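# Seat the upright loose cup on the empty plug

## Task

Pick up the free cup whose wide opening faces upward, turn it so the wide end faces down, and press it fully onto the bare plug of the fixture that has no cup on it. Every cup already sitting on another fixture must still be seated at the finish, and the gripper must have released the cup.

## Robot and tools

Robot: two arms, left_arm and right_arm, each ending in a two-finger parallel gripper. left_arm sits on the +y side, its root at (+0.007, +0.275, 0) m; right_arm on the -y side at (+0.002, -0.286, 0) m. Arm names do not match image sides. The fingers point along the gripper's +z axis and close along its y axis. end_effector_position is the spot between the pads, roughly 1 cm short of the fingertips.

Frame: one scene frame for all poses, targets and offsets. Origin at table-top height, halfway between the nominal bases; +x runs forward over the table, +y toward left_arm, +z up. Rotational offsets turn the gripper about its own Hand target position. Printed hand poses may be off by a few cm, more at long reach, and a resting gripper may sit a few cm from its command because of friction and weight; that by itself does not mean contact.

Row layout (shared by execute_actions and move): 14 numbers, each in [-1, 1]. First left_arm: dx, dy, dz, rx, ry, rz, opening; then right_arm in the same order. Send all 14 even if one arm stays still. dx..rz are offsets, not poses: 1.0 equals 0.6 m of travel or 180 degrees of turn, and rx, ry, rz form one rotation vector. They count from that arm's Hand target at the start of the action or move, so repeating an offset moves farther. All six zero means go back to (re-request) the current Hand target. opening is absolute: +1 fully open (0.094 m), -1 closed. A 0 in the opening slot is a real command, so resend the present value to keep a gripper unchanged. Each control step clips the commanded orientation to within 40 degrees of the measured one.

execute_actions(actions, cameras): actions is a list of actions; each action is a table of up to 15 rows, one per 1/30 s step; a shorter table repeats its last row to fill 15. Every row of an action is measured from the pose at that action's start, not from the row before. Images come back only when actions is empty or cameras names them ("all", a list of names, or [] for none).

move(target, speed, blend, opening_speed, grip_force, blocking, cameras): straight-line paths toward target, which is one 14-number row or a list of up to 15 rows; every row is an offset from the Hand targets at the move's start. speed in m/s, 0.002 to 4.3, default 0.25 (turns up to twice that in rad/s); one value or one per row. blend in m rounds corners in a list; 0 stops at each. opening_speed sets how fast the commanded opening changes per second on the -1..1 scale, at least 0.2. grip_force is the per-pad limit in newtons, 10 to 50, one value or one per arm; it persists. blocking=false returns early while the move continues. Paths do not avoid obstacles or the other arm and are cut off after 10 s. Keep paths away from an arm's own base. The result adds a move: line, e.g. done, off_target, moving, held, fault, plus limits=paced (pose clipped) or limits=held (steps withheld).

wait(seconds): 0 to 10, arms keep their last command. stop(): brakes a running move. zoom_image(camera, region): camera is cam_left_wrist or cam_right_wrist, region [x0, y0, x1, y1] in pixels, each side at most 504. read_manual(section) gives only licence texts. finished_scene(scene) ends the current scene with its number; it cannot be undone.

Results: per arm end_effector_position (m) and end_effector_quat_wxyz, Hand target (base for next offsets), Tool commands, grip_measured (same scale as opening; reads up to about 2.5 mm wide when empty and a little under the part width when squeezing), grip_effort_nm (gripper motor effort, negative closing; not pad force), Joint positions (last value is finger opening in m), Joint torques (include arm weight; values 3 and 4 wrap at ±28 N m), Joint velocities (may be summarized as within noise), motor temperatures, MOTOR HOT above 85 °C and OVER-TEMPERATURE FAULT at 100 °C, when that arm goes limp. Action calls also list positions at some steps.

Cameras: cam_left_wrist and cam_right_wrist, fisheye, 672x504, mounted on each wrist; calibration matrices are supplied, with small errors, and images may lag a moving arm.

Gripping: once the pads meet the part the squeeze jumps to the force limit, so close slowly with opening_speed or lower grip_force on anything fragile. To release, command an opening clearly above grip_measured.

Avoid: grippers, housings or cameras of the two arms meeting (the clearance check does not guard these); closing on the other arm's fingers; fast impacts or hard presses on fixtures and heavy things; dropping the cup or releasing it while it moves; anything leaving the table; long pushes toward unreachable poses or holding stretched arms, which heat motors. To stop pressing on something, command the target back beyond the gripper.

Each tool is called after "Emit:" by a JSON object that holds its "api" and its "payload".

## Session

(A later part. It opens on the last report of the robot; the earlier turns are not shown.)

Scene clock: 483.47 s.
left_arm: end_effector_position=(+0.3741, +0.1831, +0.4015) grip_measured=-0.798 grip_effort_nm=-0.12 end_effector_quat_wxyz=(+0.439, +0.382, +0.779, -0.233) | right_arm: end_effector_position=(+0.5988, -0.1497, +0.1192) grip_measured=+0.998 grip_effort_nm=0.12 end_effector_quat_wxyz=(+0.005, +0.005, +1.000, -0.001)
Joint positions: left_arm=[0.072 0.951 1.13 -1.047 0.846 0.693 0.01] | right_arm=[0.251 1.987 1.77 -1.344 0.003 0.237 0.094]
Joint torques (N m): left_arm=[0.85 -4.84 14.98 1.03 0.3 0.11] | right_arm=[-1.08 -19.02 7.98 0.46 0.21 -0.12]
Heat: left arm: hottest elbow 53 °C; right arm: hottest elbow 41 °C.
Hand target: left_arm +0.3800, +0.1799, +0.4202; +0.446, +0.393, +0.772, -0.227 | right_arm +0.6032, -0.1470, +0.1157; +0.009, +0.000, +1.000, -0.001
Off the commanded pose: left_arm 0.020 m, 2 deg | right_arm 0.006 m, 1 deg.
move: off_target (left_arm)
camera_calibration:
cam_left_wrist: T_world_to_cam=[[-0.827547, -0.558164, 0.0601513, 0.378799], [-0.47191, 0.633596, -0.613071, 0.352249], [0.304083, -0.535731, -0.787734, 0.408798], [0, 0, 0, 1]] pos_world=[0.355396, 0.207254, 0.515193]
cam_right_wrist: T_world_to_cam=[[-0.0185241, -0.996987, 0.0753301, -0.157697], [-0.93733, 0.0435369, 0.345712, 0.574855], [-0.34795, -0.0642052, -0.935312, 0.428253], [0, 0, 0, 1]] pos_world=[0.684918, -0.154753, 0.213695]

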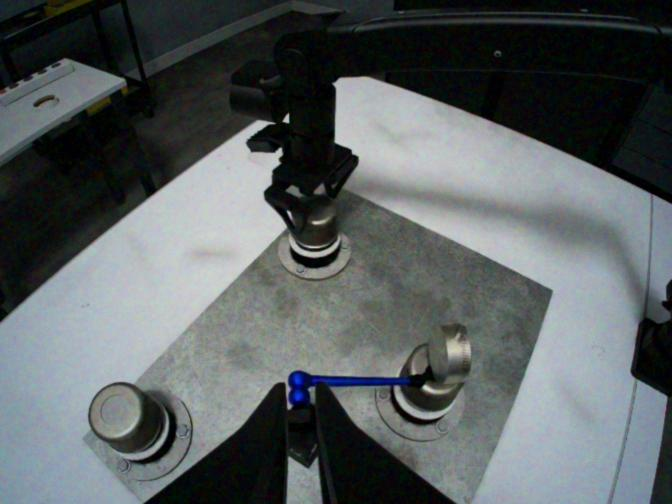

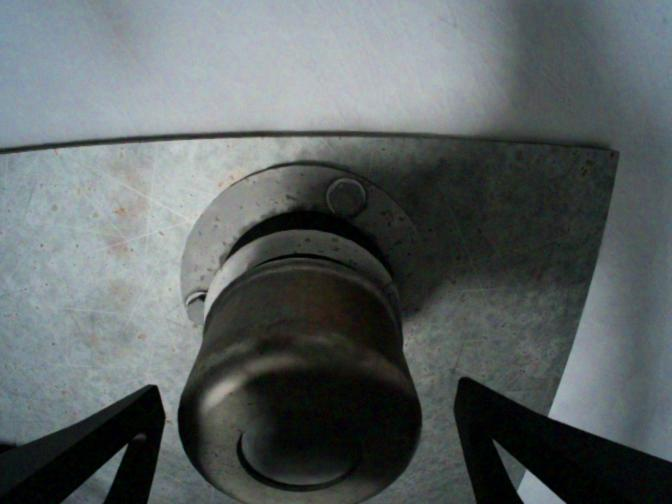

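Emit:
{"api": "move", "payload": {"target": [[0, 0, 0, 0, 0, 0, -0.8, -0.005, 0, -0.02, 0, 0, 0, 1],[0, 0, 0, 0, 0, 0, -0.8, -0.005, 0, -0.02, 0, 0, 0, 0.2]], "speed": 0.05, "opening_speed": 0.5, "cameras": ["all"]}}

Emit:
{"api": "zoom_image", "payload": {"camera": "cam_left_wrist", "region": [265, 190, 365, 290]}}

Scene clock: 488.10 s.
left_arm: end_effector_position=(+0.3741, +0.1831, +0.4015) grip_measured=-0.798 grip_effort_nm=-0.12 end_effector_quat_wxyz=(+0.439, +0.382, +0.779, -0.233) | right_arm: end_effector_position=(+0.5972, -0.1499, +0.1083) grip_measured=+0.488 grip_effort_nm=-1.04 end_effector_quat_wxyz=(+0.007, +0.005, +1.000, +0.000)
Joint positions: left_arm=[0.072 0.951 1.13 -1.047 0.846 0.693 0.01] | right_arm=[0.251 1.987 1.74 -1.311 0.003 0.237 0.07]
Joint torques (N m): left_arm=[0.79 -5.01 15.01 1.03 0.31 0.11] | right_arm=[-0.85 -20.07 7.95 -0.05 0.23 -0.12]
Heat: left arm: hottest elbow 53 °C; right arm: hottest elbow 41 °C.
Hand target: left_arm +0.3800, +0.1799, +0.4202; +0.446, +0.393, +0.772, -0.227 | right_arm +0.6003, -0.1470, +0.1038; +0.009, +0.000, +1.000, +0.000
Off the commanded pose: left_arm 0.020 m, 2 deg | right_arm 0.006 m, 1 deg.
move: off_target (left_arm)
camera_calibration:
cam_left_wrist: T_world_to_cam=[[-0.827547, -0.558164, 0.0601513, 0.378799], [-0.47191, 0.633596, -0.613071, 0.352249], [0.304083, -0.535731, -0.787734, 0.408798], [0, 0, 0, 1]] pos_world=[0.355396, 0.207254, 0.515193]
cam_right_wrist: T_world_to_cam=[[-0.0184802, -0.997057, 0.0743981, -0.156991], [-0.938621, 0.0429363, 0.342268, 0.578207], [-0.344455, -0.0635065, -0.936652, 0.415655], [0, 0, 0, 1]] pos_world=[0.682991, -0.154959, 0.203103]

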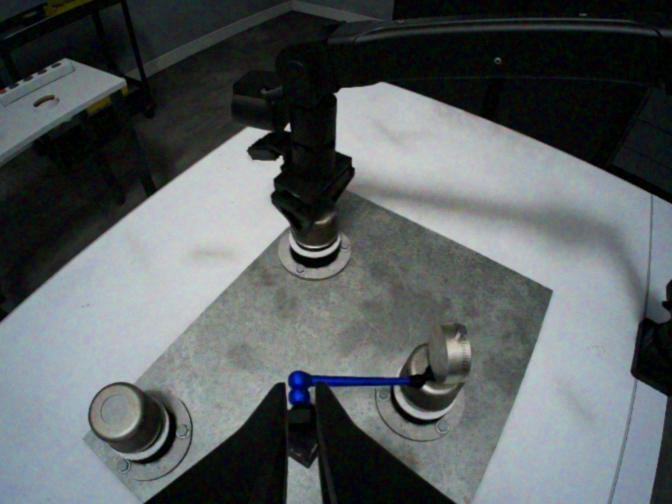

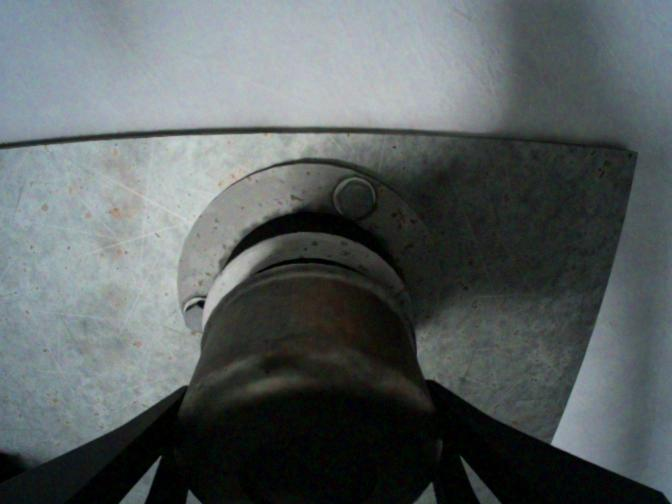

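Scaled by 5.040 from the camera's 672x504 image, which has a finer 960x720 frame.

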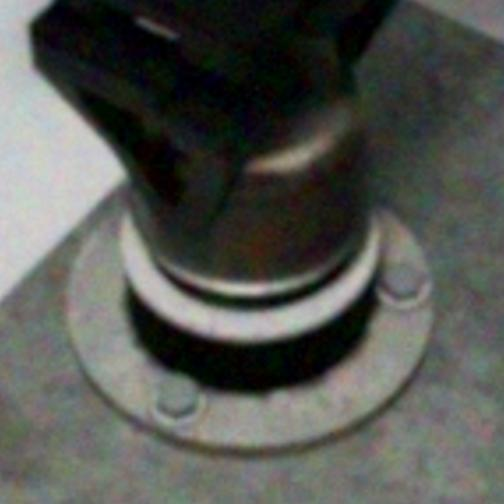

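Emit:
{"api": "move", "payload": {"target": [[0, 0, 0, 0, 0, 0, -0.8, -0.003, -0.004, -0.12, 0, 0.01, 0.1, 0.1],[0, 0, 0, 0, 0, 0, -0.8, -0.003, -0.004, -0.12, 0, 0.01, -0.1, 0.1],[0, 0, 0, 0, 0, 0, -0.8, -0.003, -0.004, -0.12, 0, 0.01, 0.0, 0.1]], "speed": 0.2, "blend": [0.02, 0.02, 0], "cameras": ["all"]}}

Emit:
{"api": "zoom_image", "payload": {"camera": "cam_left_wrist", "region": [265, 190, 365, 290]}}

Emit:
{"api": "zoom_image", "payload": {"camera": "cam_right_wrist", "region": [180, 140, 440, 340]}}

Scene clock: 494.77 s.
left_arm: end_effector_position=(+0.3741, +0.1831, +0.4015) grip_measured=-0.798 grip_effort_nm=-0.12 end_effector_quat_wxyz=(+0.439, +0.382, +0.779, -0.233) | right_arm: end_effector_position=(+0.5965, -0.1494, +0.1037) grip_measured=+0.488 grip_effort_nm=-1.03 end_effector_quat_wxyz=(+0.029, +0.019, +0.999, +0.004)
Joint positions: left_arm=[0.072 0.951 1.13 -1.047 0.846 0.693 0.01] | right_arm=[0.253 1.959 1.683 -1.236 0.006 0.265 0.07]
Joint torques (N m): left_arm=[0.67 -5.36 14.97 1.06 0.3 0.11] | right_arm=[-0.91 -11.16 5.38 1.68 -0.23 -0.4]
Heat: left arm: hottest elbow 53 °C; right arm: hottest elbow 41 °C.
Hand target: left_arm +0.3800, +0.1799, +0.4202; +0.446, +0.393, +0.772, -0.227 | right_arm +0.5984, -0.1492, +0.0317; -0.007, +0.000, +1.000, +0.000
Off the commanded pose: left_arm 0.020 m, 2 deg | right_arm 0.072 m, 5 deg.
move: off_target (left_arm, right_arm)
camera_calibration:
cam_left_wrist: T_world_to_cam=[[-0.827547, -0.558164, 0.0601513, 0.378799], [-0.47191, 0.633596, -0.613071, 0.352249], [0.304083, -0.535731, -0.787734, 0.408798], [0, 0, 0, 1]] pos_world=[0.355396, 0.207254, 0.515193]
cam_right_wrist: T_world_to_cam=[[-0.0479502, -0.996754, 0.0646687, -0.137536], [-0.951599, 0.0652634, 0.300332, 0.594598], [-0.303578, -0.0471377, -0.95164, 0.390668], [0, 0, 0, 1]] pos_world=[0.677823, -0.157479, 0.202092]

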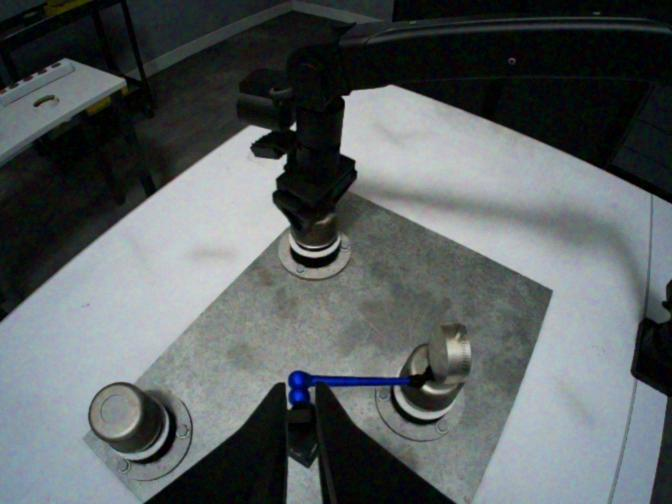

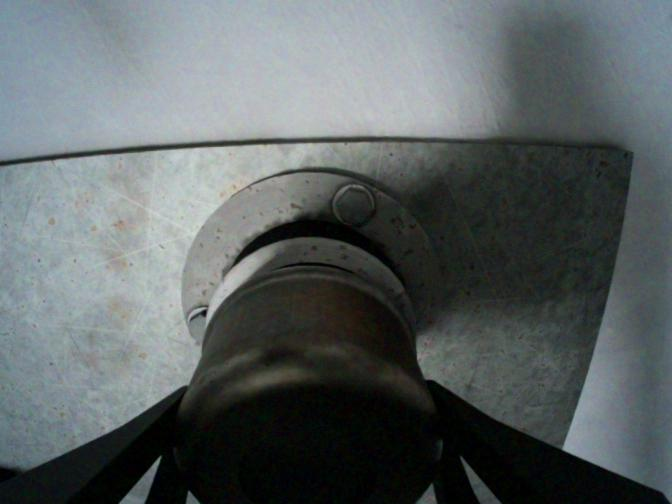

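Scaled by 5.040 from the camera's 672x504 image, which has a finer 960x720 frame.

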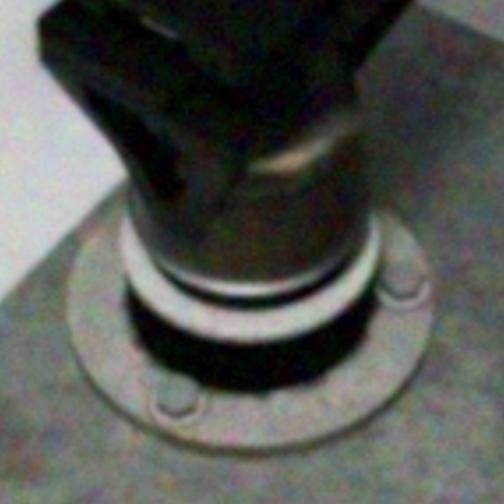

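Scaled by 1.938 from the camera's 672x504 image, which has a finer 960x720 frame.

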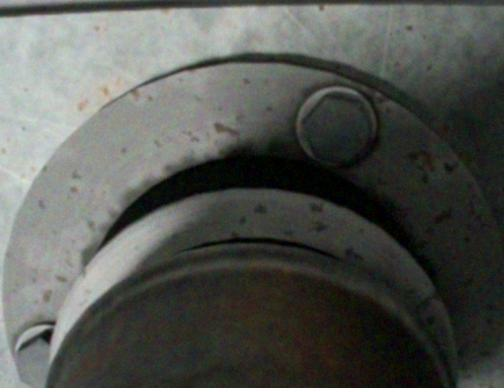

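Emit:
{"api": "move", "payload": {"target": [[0, 0, 0, 0, 0, 0, -0.8, 0, -0.002, -0.12, 0, 0.015, 0.08, 0.1],[0, 0, 0, 0, 0, 0, -0.8, 0, -0.002, -0.12, 0, 0.015, -0.08, 0.1],[0, 0, 0, 0, 0, 0, -0.8, 0, -0.002, -0.12, 0, 0.015, 0.0, 0.1]], "speed": 0.2, "blend": [0.02, 0.02, 0], "cameras": ["all"]}}

Emit:
{"api": "zoom_image", "payload": {"camera": "cam_left_wrist", "region": [285, 220, 345, 280]}}

Emit:
{"api": "zoom_image", "payload": {"camera": "cam_right_wrist", "region": [180, 140, 440, 340]}}

Scene clock: 505.37 s.
left_arm: end_effector_position=(+0.3741, +0.1831, +0.4015) grip_measured=-0.798 grip_effort_nm=-0.12 end_effector_quat_wxyz=(+0.439, +0.382, +0.779, -0.233) | right_arm: end_effector_position=(+0.5962, -0.1489, +0.0976) grip_measured=+0.488 grip_effort_nm=-1.04 end_effector_quat_wxyz=(+0.046, +0.020, +0.999, +0.012)
Joint positions: left_arm=[0.072 0.951 1.13 -1.047 0.846 0.693 0.01] | right_arm=[0.252 1.941 1.636 -1.171 -0.001 0.268 0.07]
Joint torques (N m): left_arm=[0.56 -4.89 14.95 1.09 0.29 0.11] | right_arm=[-2.02 -4.37 3.55 2.78 -0.42 -0.52]
Motor temperatures (°C): left_arm=[26 29 54 23 24 26 24] | right_arm=[28 37 40 27 27 29 25]
Heat: left arm: hottest elbow 54 °C; right arm: hottest elbow 40 °C.
Hand target: left_arm +0.3800, +0.1799, +0.4202; +0.446, +0.393, +0.772, -0.227 | right_arm +0.5984, -0.1505, -0.0402; -0.031, +0.000, +1.000, +0.000
Off the commanded pose: left_arm 0.020 m, 2 deg | right_arm 0.138 m, 9 deg.
move: off_target (left_arm, right_arm)
camera_calibration:
cam_left_wrist: T_world_to_cam=[[-0.827547, -0.558164, 0.0601513, 0.378799], [-0.47191, 0.633596, -0.613071, 0.352249], [0.304083, -0.535731, -0.787734, 0.408798], [0, 0, 0, 1]] pos_world=[0.355396, 0.207254, 0.515193]
cam_right_wrist: T_world_to_cam=[[-0.0526403, -0.997474, 0.0477005, -0.132283], [-0.960893, 0.0635985, 0.269519, 0.604385], [-0.271871, -0.0316476, -0.961813, 0.369219], [0, 0, 0, 1]] pos_world=[0.674166, -0.158702, 0.198536]

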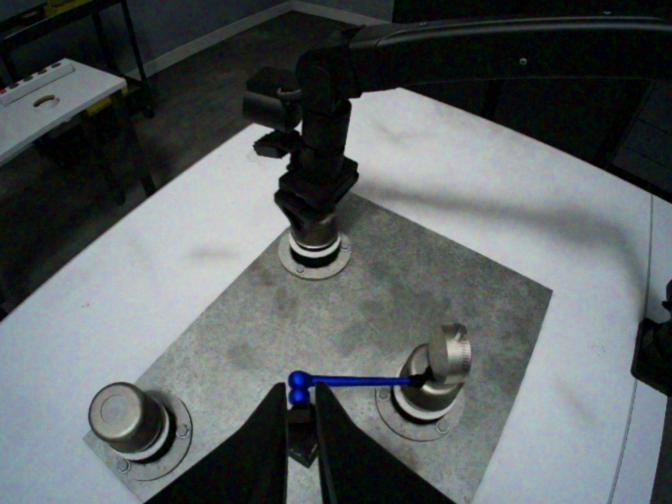

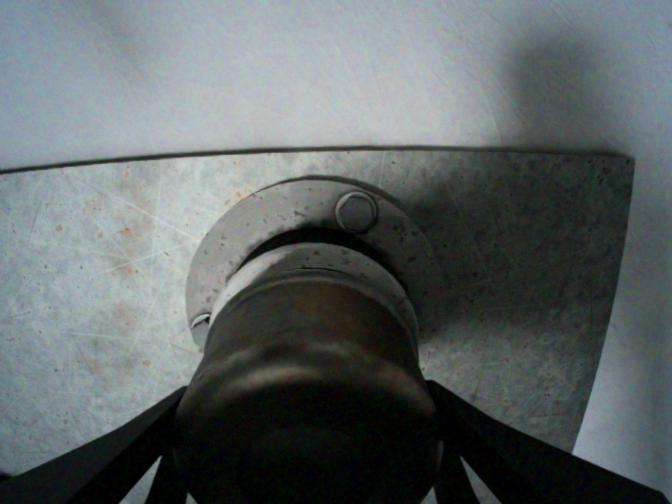

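Scaled by 8.400 from the camera's 672x504 image, which has a finer 960x720 frame.

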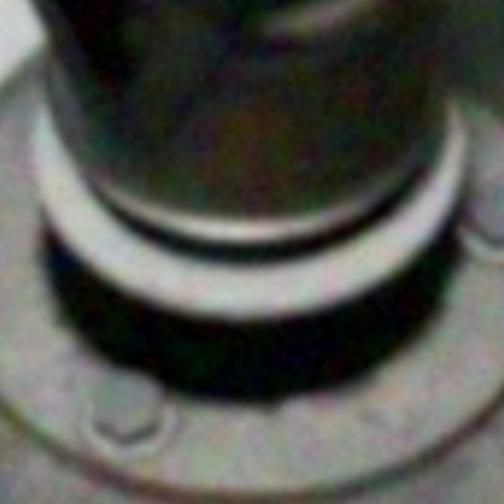

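Scaled by 1.938 from the camera's 672x504 image, which has a finer 960x720 frame.

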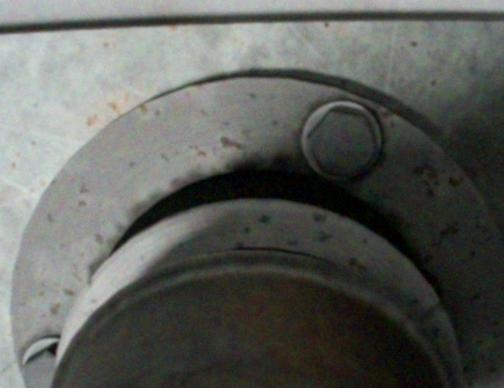

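Emit:
{"api": "move", "payload": {"target": [0, 0, 0, 0, 0, 0, -0.8, 0, 0, 0.24, 0, -0.015, 0, 0.1], "speed": 0.15, "cameras": []}}

Emit:
{"api": "move", "payload": {"target": [[0, 0, 0, 0, 0, 0, -0.8, 0, 0, 0, 0, 0, 0, 1],[0, 0, 0, 0, 0, 0, -0.8, 0, 0.006, 0.15, 0, 0, 0, 1],[0, 0, 0, 0, 0, 0, -0.8, -0.25, -0.1, 0.3, 0, 0, 0, 1]], "speed": [0.1, 0.1, 0.25], "opening_speed": 0.8, "cameras": ["all"]}}

Emit:
{"api": "zoom_image", "payload": {"camera": "cam_left_wrist", "region": [285, 220, 345, 280]}}

Scene clock: 509.53 s.
left_arm: end_effector_position=(+0.3741, +0.1831, +0.4015) grip_measured=-0.798 grip_effort_nm=-0.12 end_effector_quat_wxyz=(+0.439, +0.382, +0.779, -0.233) | right_arm: end_effector_position=(+0.5951, -0.1484, +0.1068) grip_measured=+0.488 grip_effort_nm=-1.03 end_effector_quat_wxyz=(+0.005, +0.006, +1.000, +0.003)
Joint positions: left_arm=[0.072 0.951 1.13 -1.047 0.846 0.693 0.01] | right_arm=[0.252 1.985 1.734 -1.309 -0.005 0.24 0.07]
Joint torques (N m): left_arm=[0.56 -5.01 15.05 1.07 0.28 0.11] | right_arm=[-1.08 -17.85 9.63 -0.99 0.24 -0.22]
Heat: left arm: hottest elbow 54 °C; right arm: hottest elbow 40 °C.
Hand target: left_arm +0.3800, +0.1799, +0.4202; +0.446, +0.393, +0.772, -0.227 | right_arm +0.5984, -0.1505, +0.1039; -0.007, +0.000, +1.000, +0.000
Off the commanded pose: left_arm 0.020 m, 2 deg | right_arm 0.005 m, 2 deg.
move: off_target (left_arm)
No camera images: "cameras" was empty.

Scene clock: 513.93 s.
left_arm: end_effector_position=(+0.3741, +0.1831, +0.4015) grip_measured=-0.798 grip_effort_nm=-0.12 end_effector_quat_wxyz=(+0.439, +0.382, +0.779, -0.233) | right_arm: end_effector_position=(+0.4503, -0.2073, +0.2764) grip_measured=+0.998 grip_effort_nm=0.12 end_effector_quat_wxyz=(-0.012, +0.006, +1.000, -0.001)
Joint positions: left_arm=[0.072 0.951 1.13 -1.047 0.846 0.693 0.01] | right_arm=[0.199 1.544 1.579 -1.629 -0.002 0.186 0.094]
Joint torques (N m): left_arm=[0.67 -5.01 14.99 0.99 0.29 0.11] | right_arm=[-1.32 -15.15 8.38 -0.59 0.16 -0.21]
Heat: left arm: hottest elbow 54 °C; right arm: hottest elbow 40 °C.
Hand target: left_arm +0.3800, +0.1799, +0.4202; +0.446, +0.393, +0.772, -0.227 | right_arm +0.4484, -0.2103, +0.2838; -0.007, +0.000, +1.000, +0.000
Off the commanded pose: left_arm 0.020 m, 2 deg | right_arm 0.008 m, 1 deg.
move: off_target (left_arm)
camera_calibration:
cam_left_wrist: T_world_to_cam=[[-0.827547, -0.558164, 0.0601513, 0.378799], [-0.47191, 0.633596, -0.613071, 0.352249], [0.304083, -0.535731, -0.787734, 0.408798], [0, 0, 0, 1]] pos_world=[0.355396, 0.207254, 0.515193]
cam_right_wrist: T_world_to_cam=[[-0.0175417, -0.996911, 0.0765551, -0.230395], [-0.925086, 0.0452327, 0.377054, 0.370122], [-0.379352, -0.0642059, -0.923022, 0.530678], [0, 0, 0, 1]] pos_world=[0.539667, -0.212352, 0.36791]

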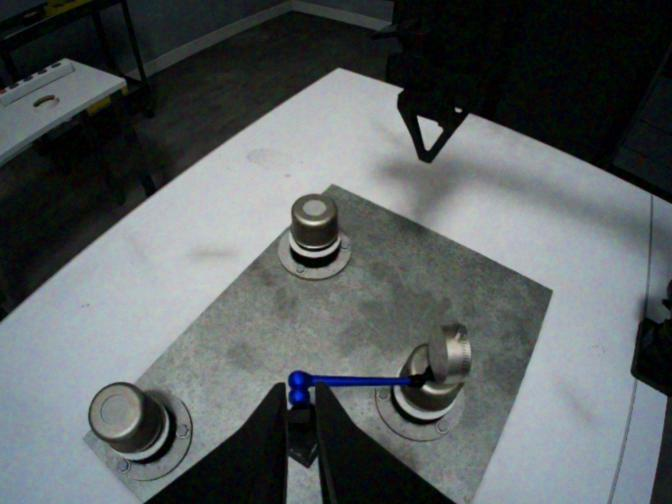

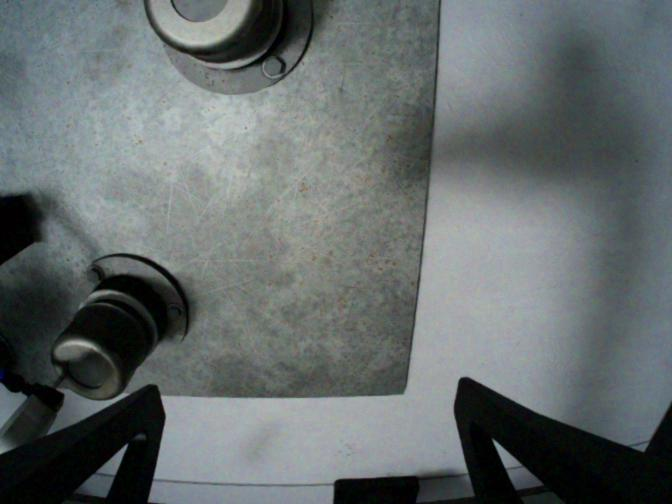

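Scaled by 8.400 from the camera's 672x504 image, which has a finer 960x720 frame.

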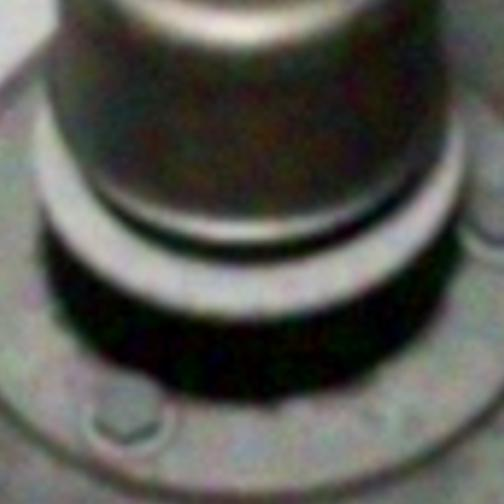

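Emit:
{"api": "zoom_image", "payload": {"camera": "cam_right_wrist", "region": [130, 0, 330, 110]}}

Emit:
{"api": "zoom_image", "payload": {"camera": "cam_right_wrist", "region": [40, 240, 200, 410]}}

Scaled by 2.520 from the camera's 672x504 image, which has a finer 960x720 frame.

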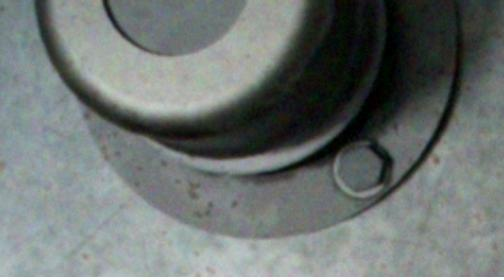

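Scaled by 2.965 from the camera's 672x504 image, which has a finer 960x720 frame.

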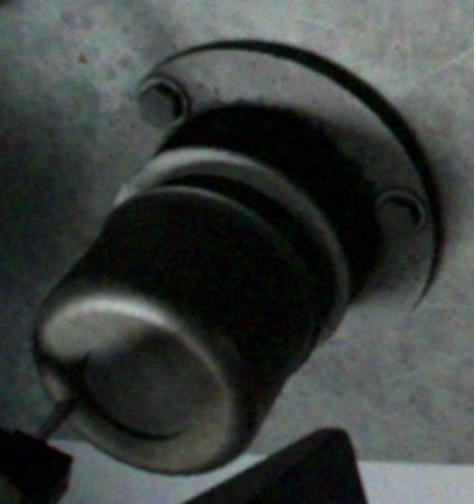

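Emit:
{"api": "move", "payload": {"target": [[0, 0, 0, 0, 0, 0, -0.8, -0.247, -0.4, 0.1, 0, 0, 0, 1],[0.036, -0.632, 0.05, 0, 0, 0, -0.8, -0.247, -0.4, 0.1, 0, 0, 0, 1]], "speed": [0.25, 0.25], "cameras": ["all"]}}

Scene clock: 526.30 s.
left_arm: end_effector_position=(+0.3946, -0.1888, +0.4327) grip_measured=-0.798 grip_effort_nm=-0.12 end_effector_quat_wxyz=(+0.435, +0.398, +0.777, -0.221) | right_arm: end_effector_position=(+0.3026, -0.4502, +0.3354) grip_measured=+0.998 grip_effort_nm=0.12 end_effector_quat_wxyz=(+0.027, +0.006, +0.999, -0.019)
Joint positions: left_arm=[-0.885 1.376 1.5 -0.678 0.079 0.051 0.01] | right_arm=[-0.469 1.21 1.404 -1.699 0.009 -0.481 0.094]
Joint torques (N m): left_arm=[1.55 -11.81 15.77 2.17 -0.12 -0.1] | right_arm=[-1.67 -8.88 8.68 -0.31 0.08 -0.24]
Heat: left arm: hottest elbow 54 °C; right arm: hottest elbow 40 °C.
Hand target: left_arm +0.4016, -0.1993, +0.4502; +0.446, +0.393, +0.772, -0.227 | right_arm +0.3002, -0.4504, +0.3438; -0.007, +0.000, +1.000, +0.000
Off the commanded pose: left_arm 0.022 m, 2 deg | right_arm 0.009 m, 5 deg.
joint sent to its limit (right arm) — joint 4 (wrist pitch), lower limit. The joint targets are off in orientation, not in position.
move: off_target (left_arm, right_arm)
camera_calibration:
cam_left_wrist: T_world_to_cam=[[-0.837484, -0.545561, 0.0313645, 0.204957], [-0.453439, 0.661742, -0.597069, 0.607804], [0.304983, -0.514258, -0.801576, 0.237513], [0, 0, 0, 1]] pos_world=[0.374813, -0.16825, 0.546857]
cam_right_wrist: T_world_to_cam=[[-0.0246058, -0.993376, 0.112246, -0.48789], [-0.951471, 0.0577235, 0.302278, 0.260821], [-0.306755, -0.0993609, -0.946588, 0.483531], [0, 0, 0, 1]] pos_world=[0.384484, -0.45167, 0.433628]

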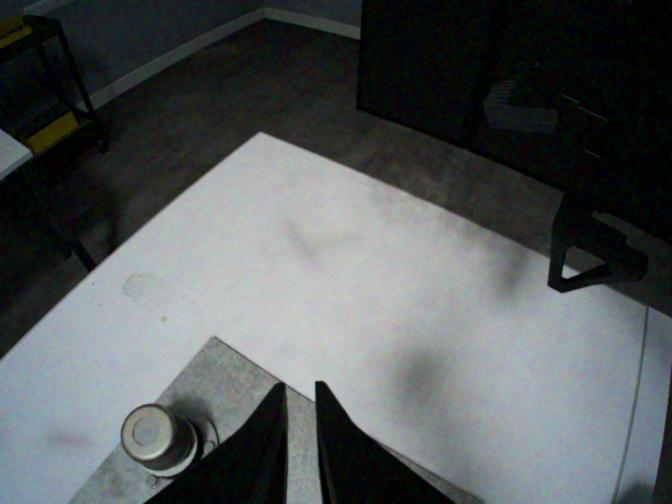

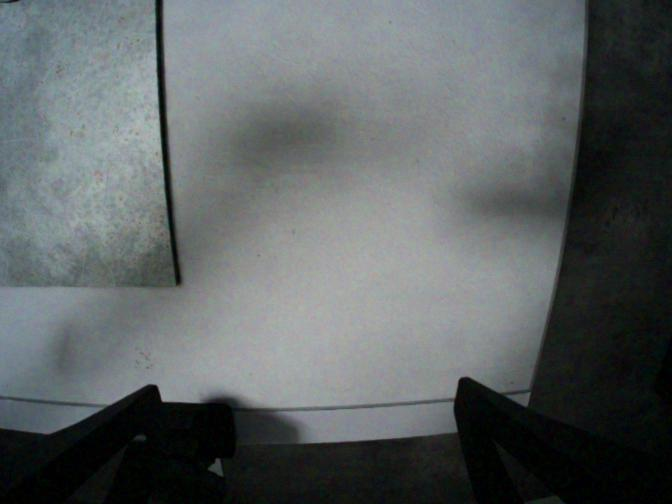

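Emit:
{"api": "zoom_image", "payload": {"camera": "cam_left_wrist", "region": [105, 390, 225, 504]}}

Scaled by 4.200 from the camera's 672x504 image, which has a finer 960x720 frame.

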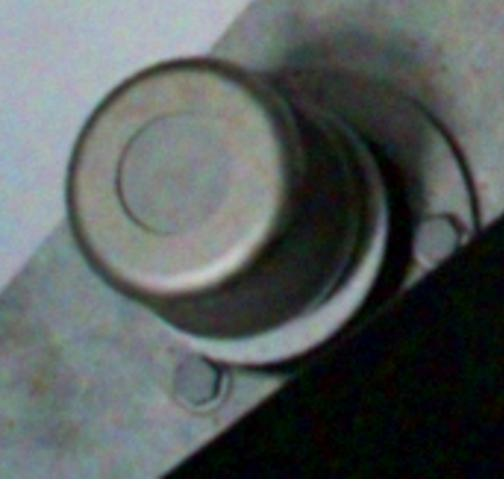

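Emit:
{"api": "move", "payload": {"target": [[-0.036, 0.5, 0, 0, 0, 0, -0.8, 0, 0, 0, 0, 0, 0, 1],[-0.036, 0.6, -0.05, 0, 0, 0, -0.8, 0.2163, 0.4007, -0.256, 0.0639, -0.3616, 0.0986, 1]], "speed": [0.25, 0.25], "cameras": ["all"]}}

Emit:
{"api": "zoom_image", "payload": {"camera": "cam_right_wrist", "region": [210, 110, 460, 350]}}

Scene clock: 541.20 s.
left_arm: end_effector_position=(+0.3844, +0.1568, +0.4231) grip_measured=-0.798 grip_effort_nm=-0.11 end_effector_quat_wxyz=(+0.448, +0.395, +0.769, -0.228) | right_arm: end_effector_position=(+0.4258, -0.2135, +0.1877) grip_measured=+0.998 grip_effort_nm=0.12 end_effector_quat_wxyz=(+0.525, -0.151, +0.833, +0.088)
Joint positions: left_arm=[-0.018 0.968 1.18 -0.993 0.793 0.62 0.01] | right_arm=[0.097 1.018 0.491 0.064 -0.245 -0.134 0.094]
Joint torques (N m): left_arm=[2.67 -7.36 9.77 1.24 0.5 0.09] | right_arm=[-0.09 -5.54 8.58 1.74 0.09 0.15]
Heat: left arm: hottest elbow 53 °C; right arm: hottest elbow 40 °C.
Hand target: left_arm +0.3801, +0.1607, +0.4202; +0.446, +0.393, +0.772, -0.227 | right_arm +0.4300, -0.2100, +0.1901; +0.529, -0.146, +0.831, +0.093
Off the commanded pose: left_arm 0.006 m, 1 deg | right_arm 0.006 m, 1 deg.
move: done
camera_calibration:
cam_left_wrist: T_world_to_cam=[[-0.839211, -0.543101, 0.0276943, 0.387104], [-0.439029, 0.646584, -0.623845, 0.376866], [0.320904, -0.535696, -0.781057, 0.399272], [0, 0, 0, 1]] pos_world=[0.362189, 0.18045, 0.536239]
cam_right_wrist: T_world_to_cam=[[0.276578, -0.960212, 0.0387119, -0.340562], [-0.689655, -0.226378, -0.687843, 0.422829], [0.669238, 0.163544, -0.724826, 0.0039828], [0, 0, 0, 1]] pos_world=[0.383133, -0.231943, 0.306911]

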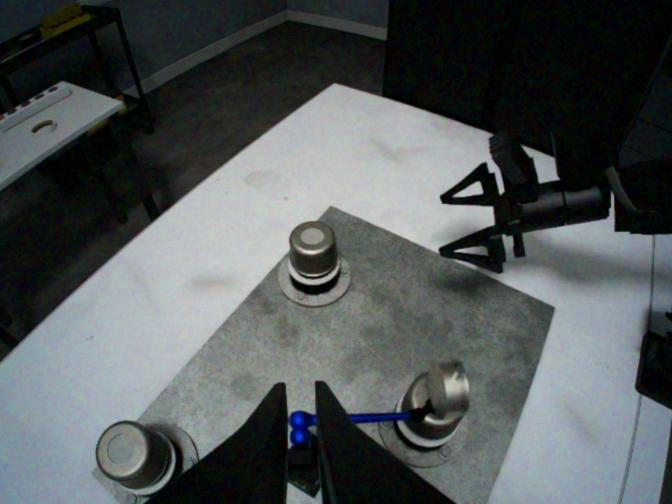

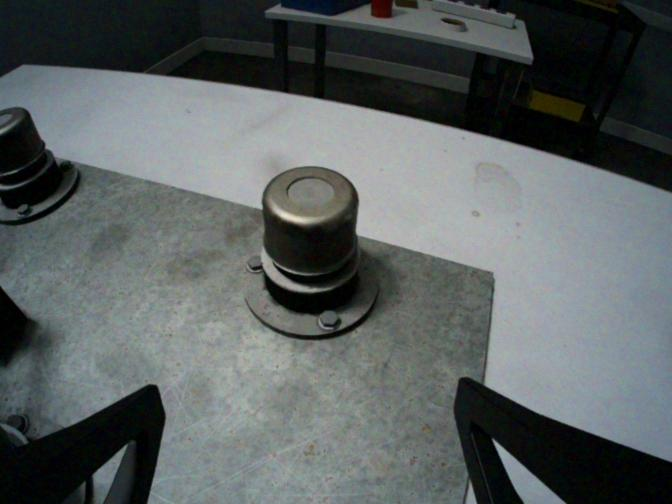

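Scaled by 2.016 from the camera's 672x504 image, which has a finer 960x720 frame.

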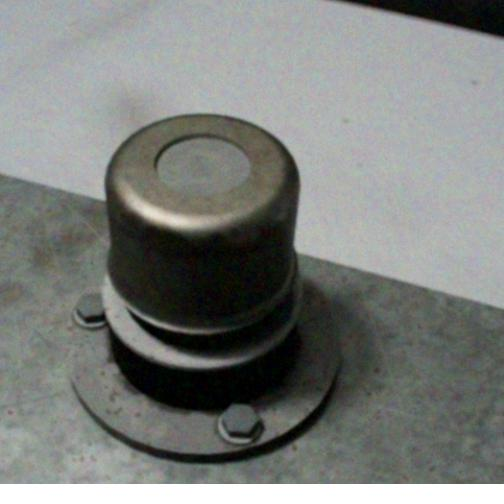

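Emit:
{"api": "zoom_image", "payload": {"camera": "cam_right_wrist", "region": [0, 90, 120, 230]}}

Emit:
{"api": "zoom_image", "payload": {"camera": "cam_right_wrist", "region": [240, 210, 390, 350]}}

Scaled by 3.600 from the camera's 672x504 image, which has a finer 960x720 frame.

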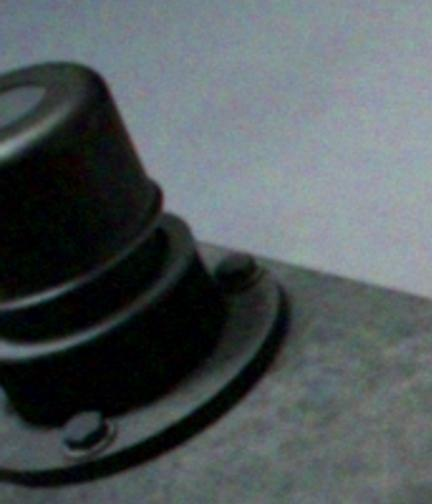

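Scaled by 3.360 from the camera's 672x504 image, which has a finer 960x720 frame.

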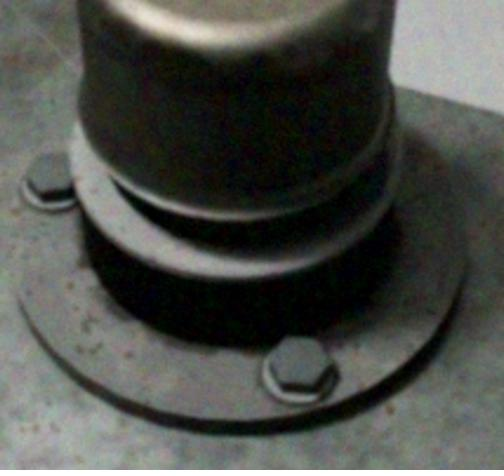

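Emit:
{"api": "finished_scene", "payload": {"scene": 1}}

The scene is finished: the task was done.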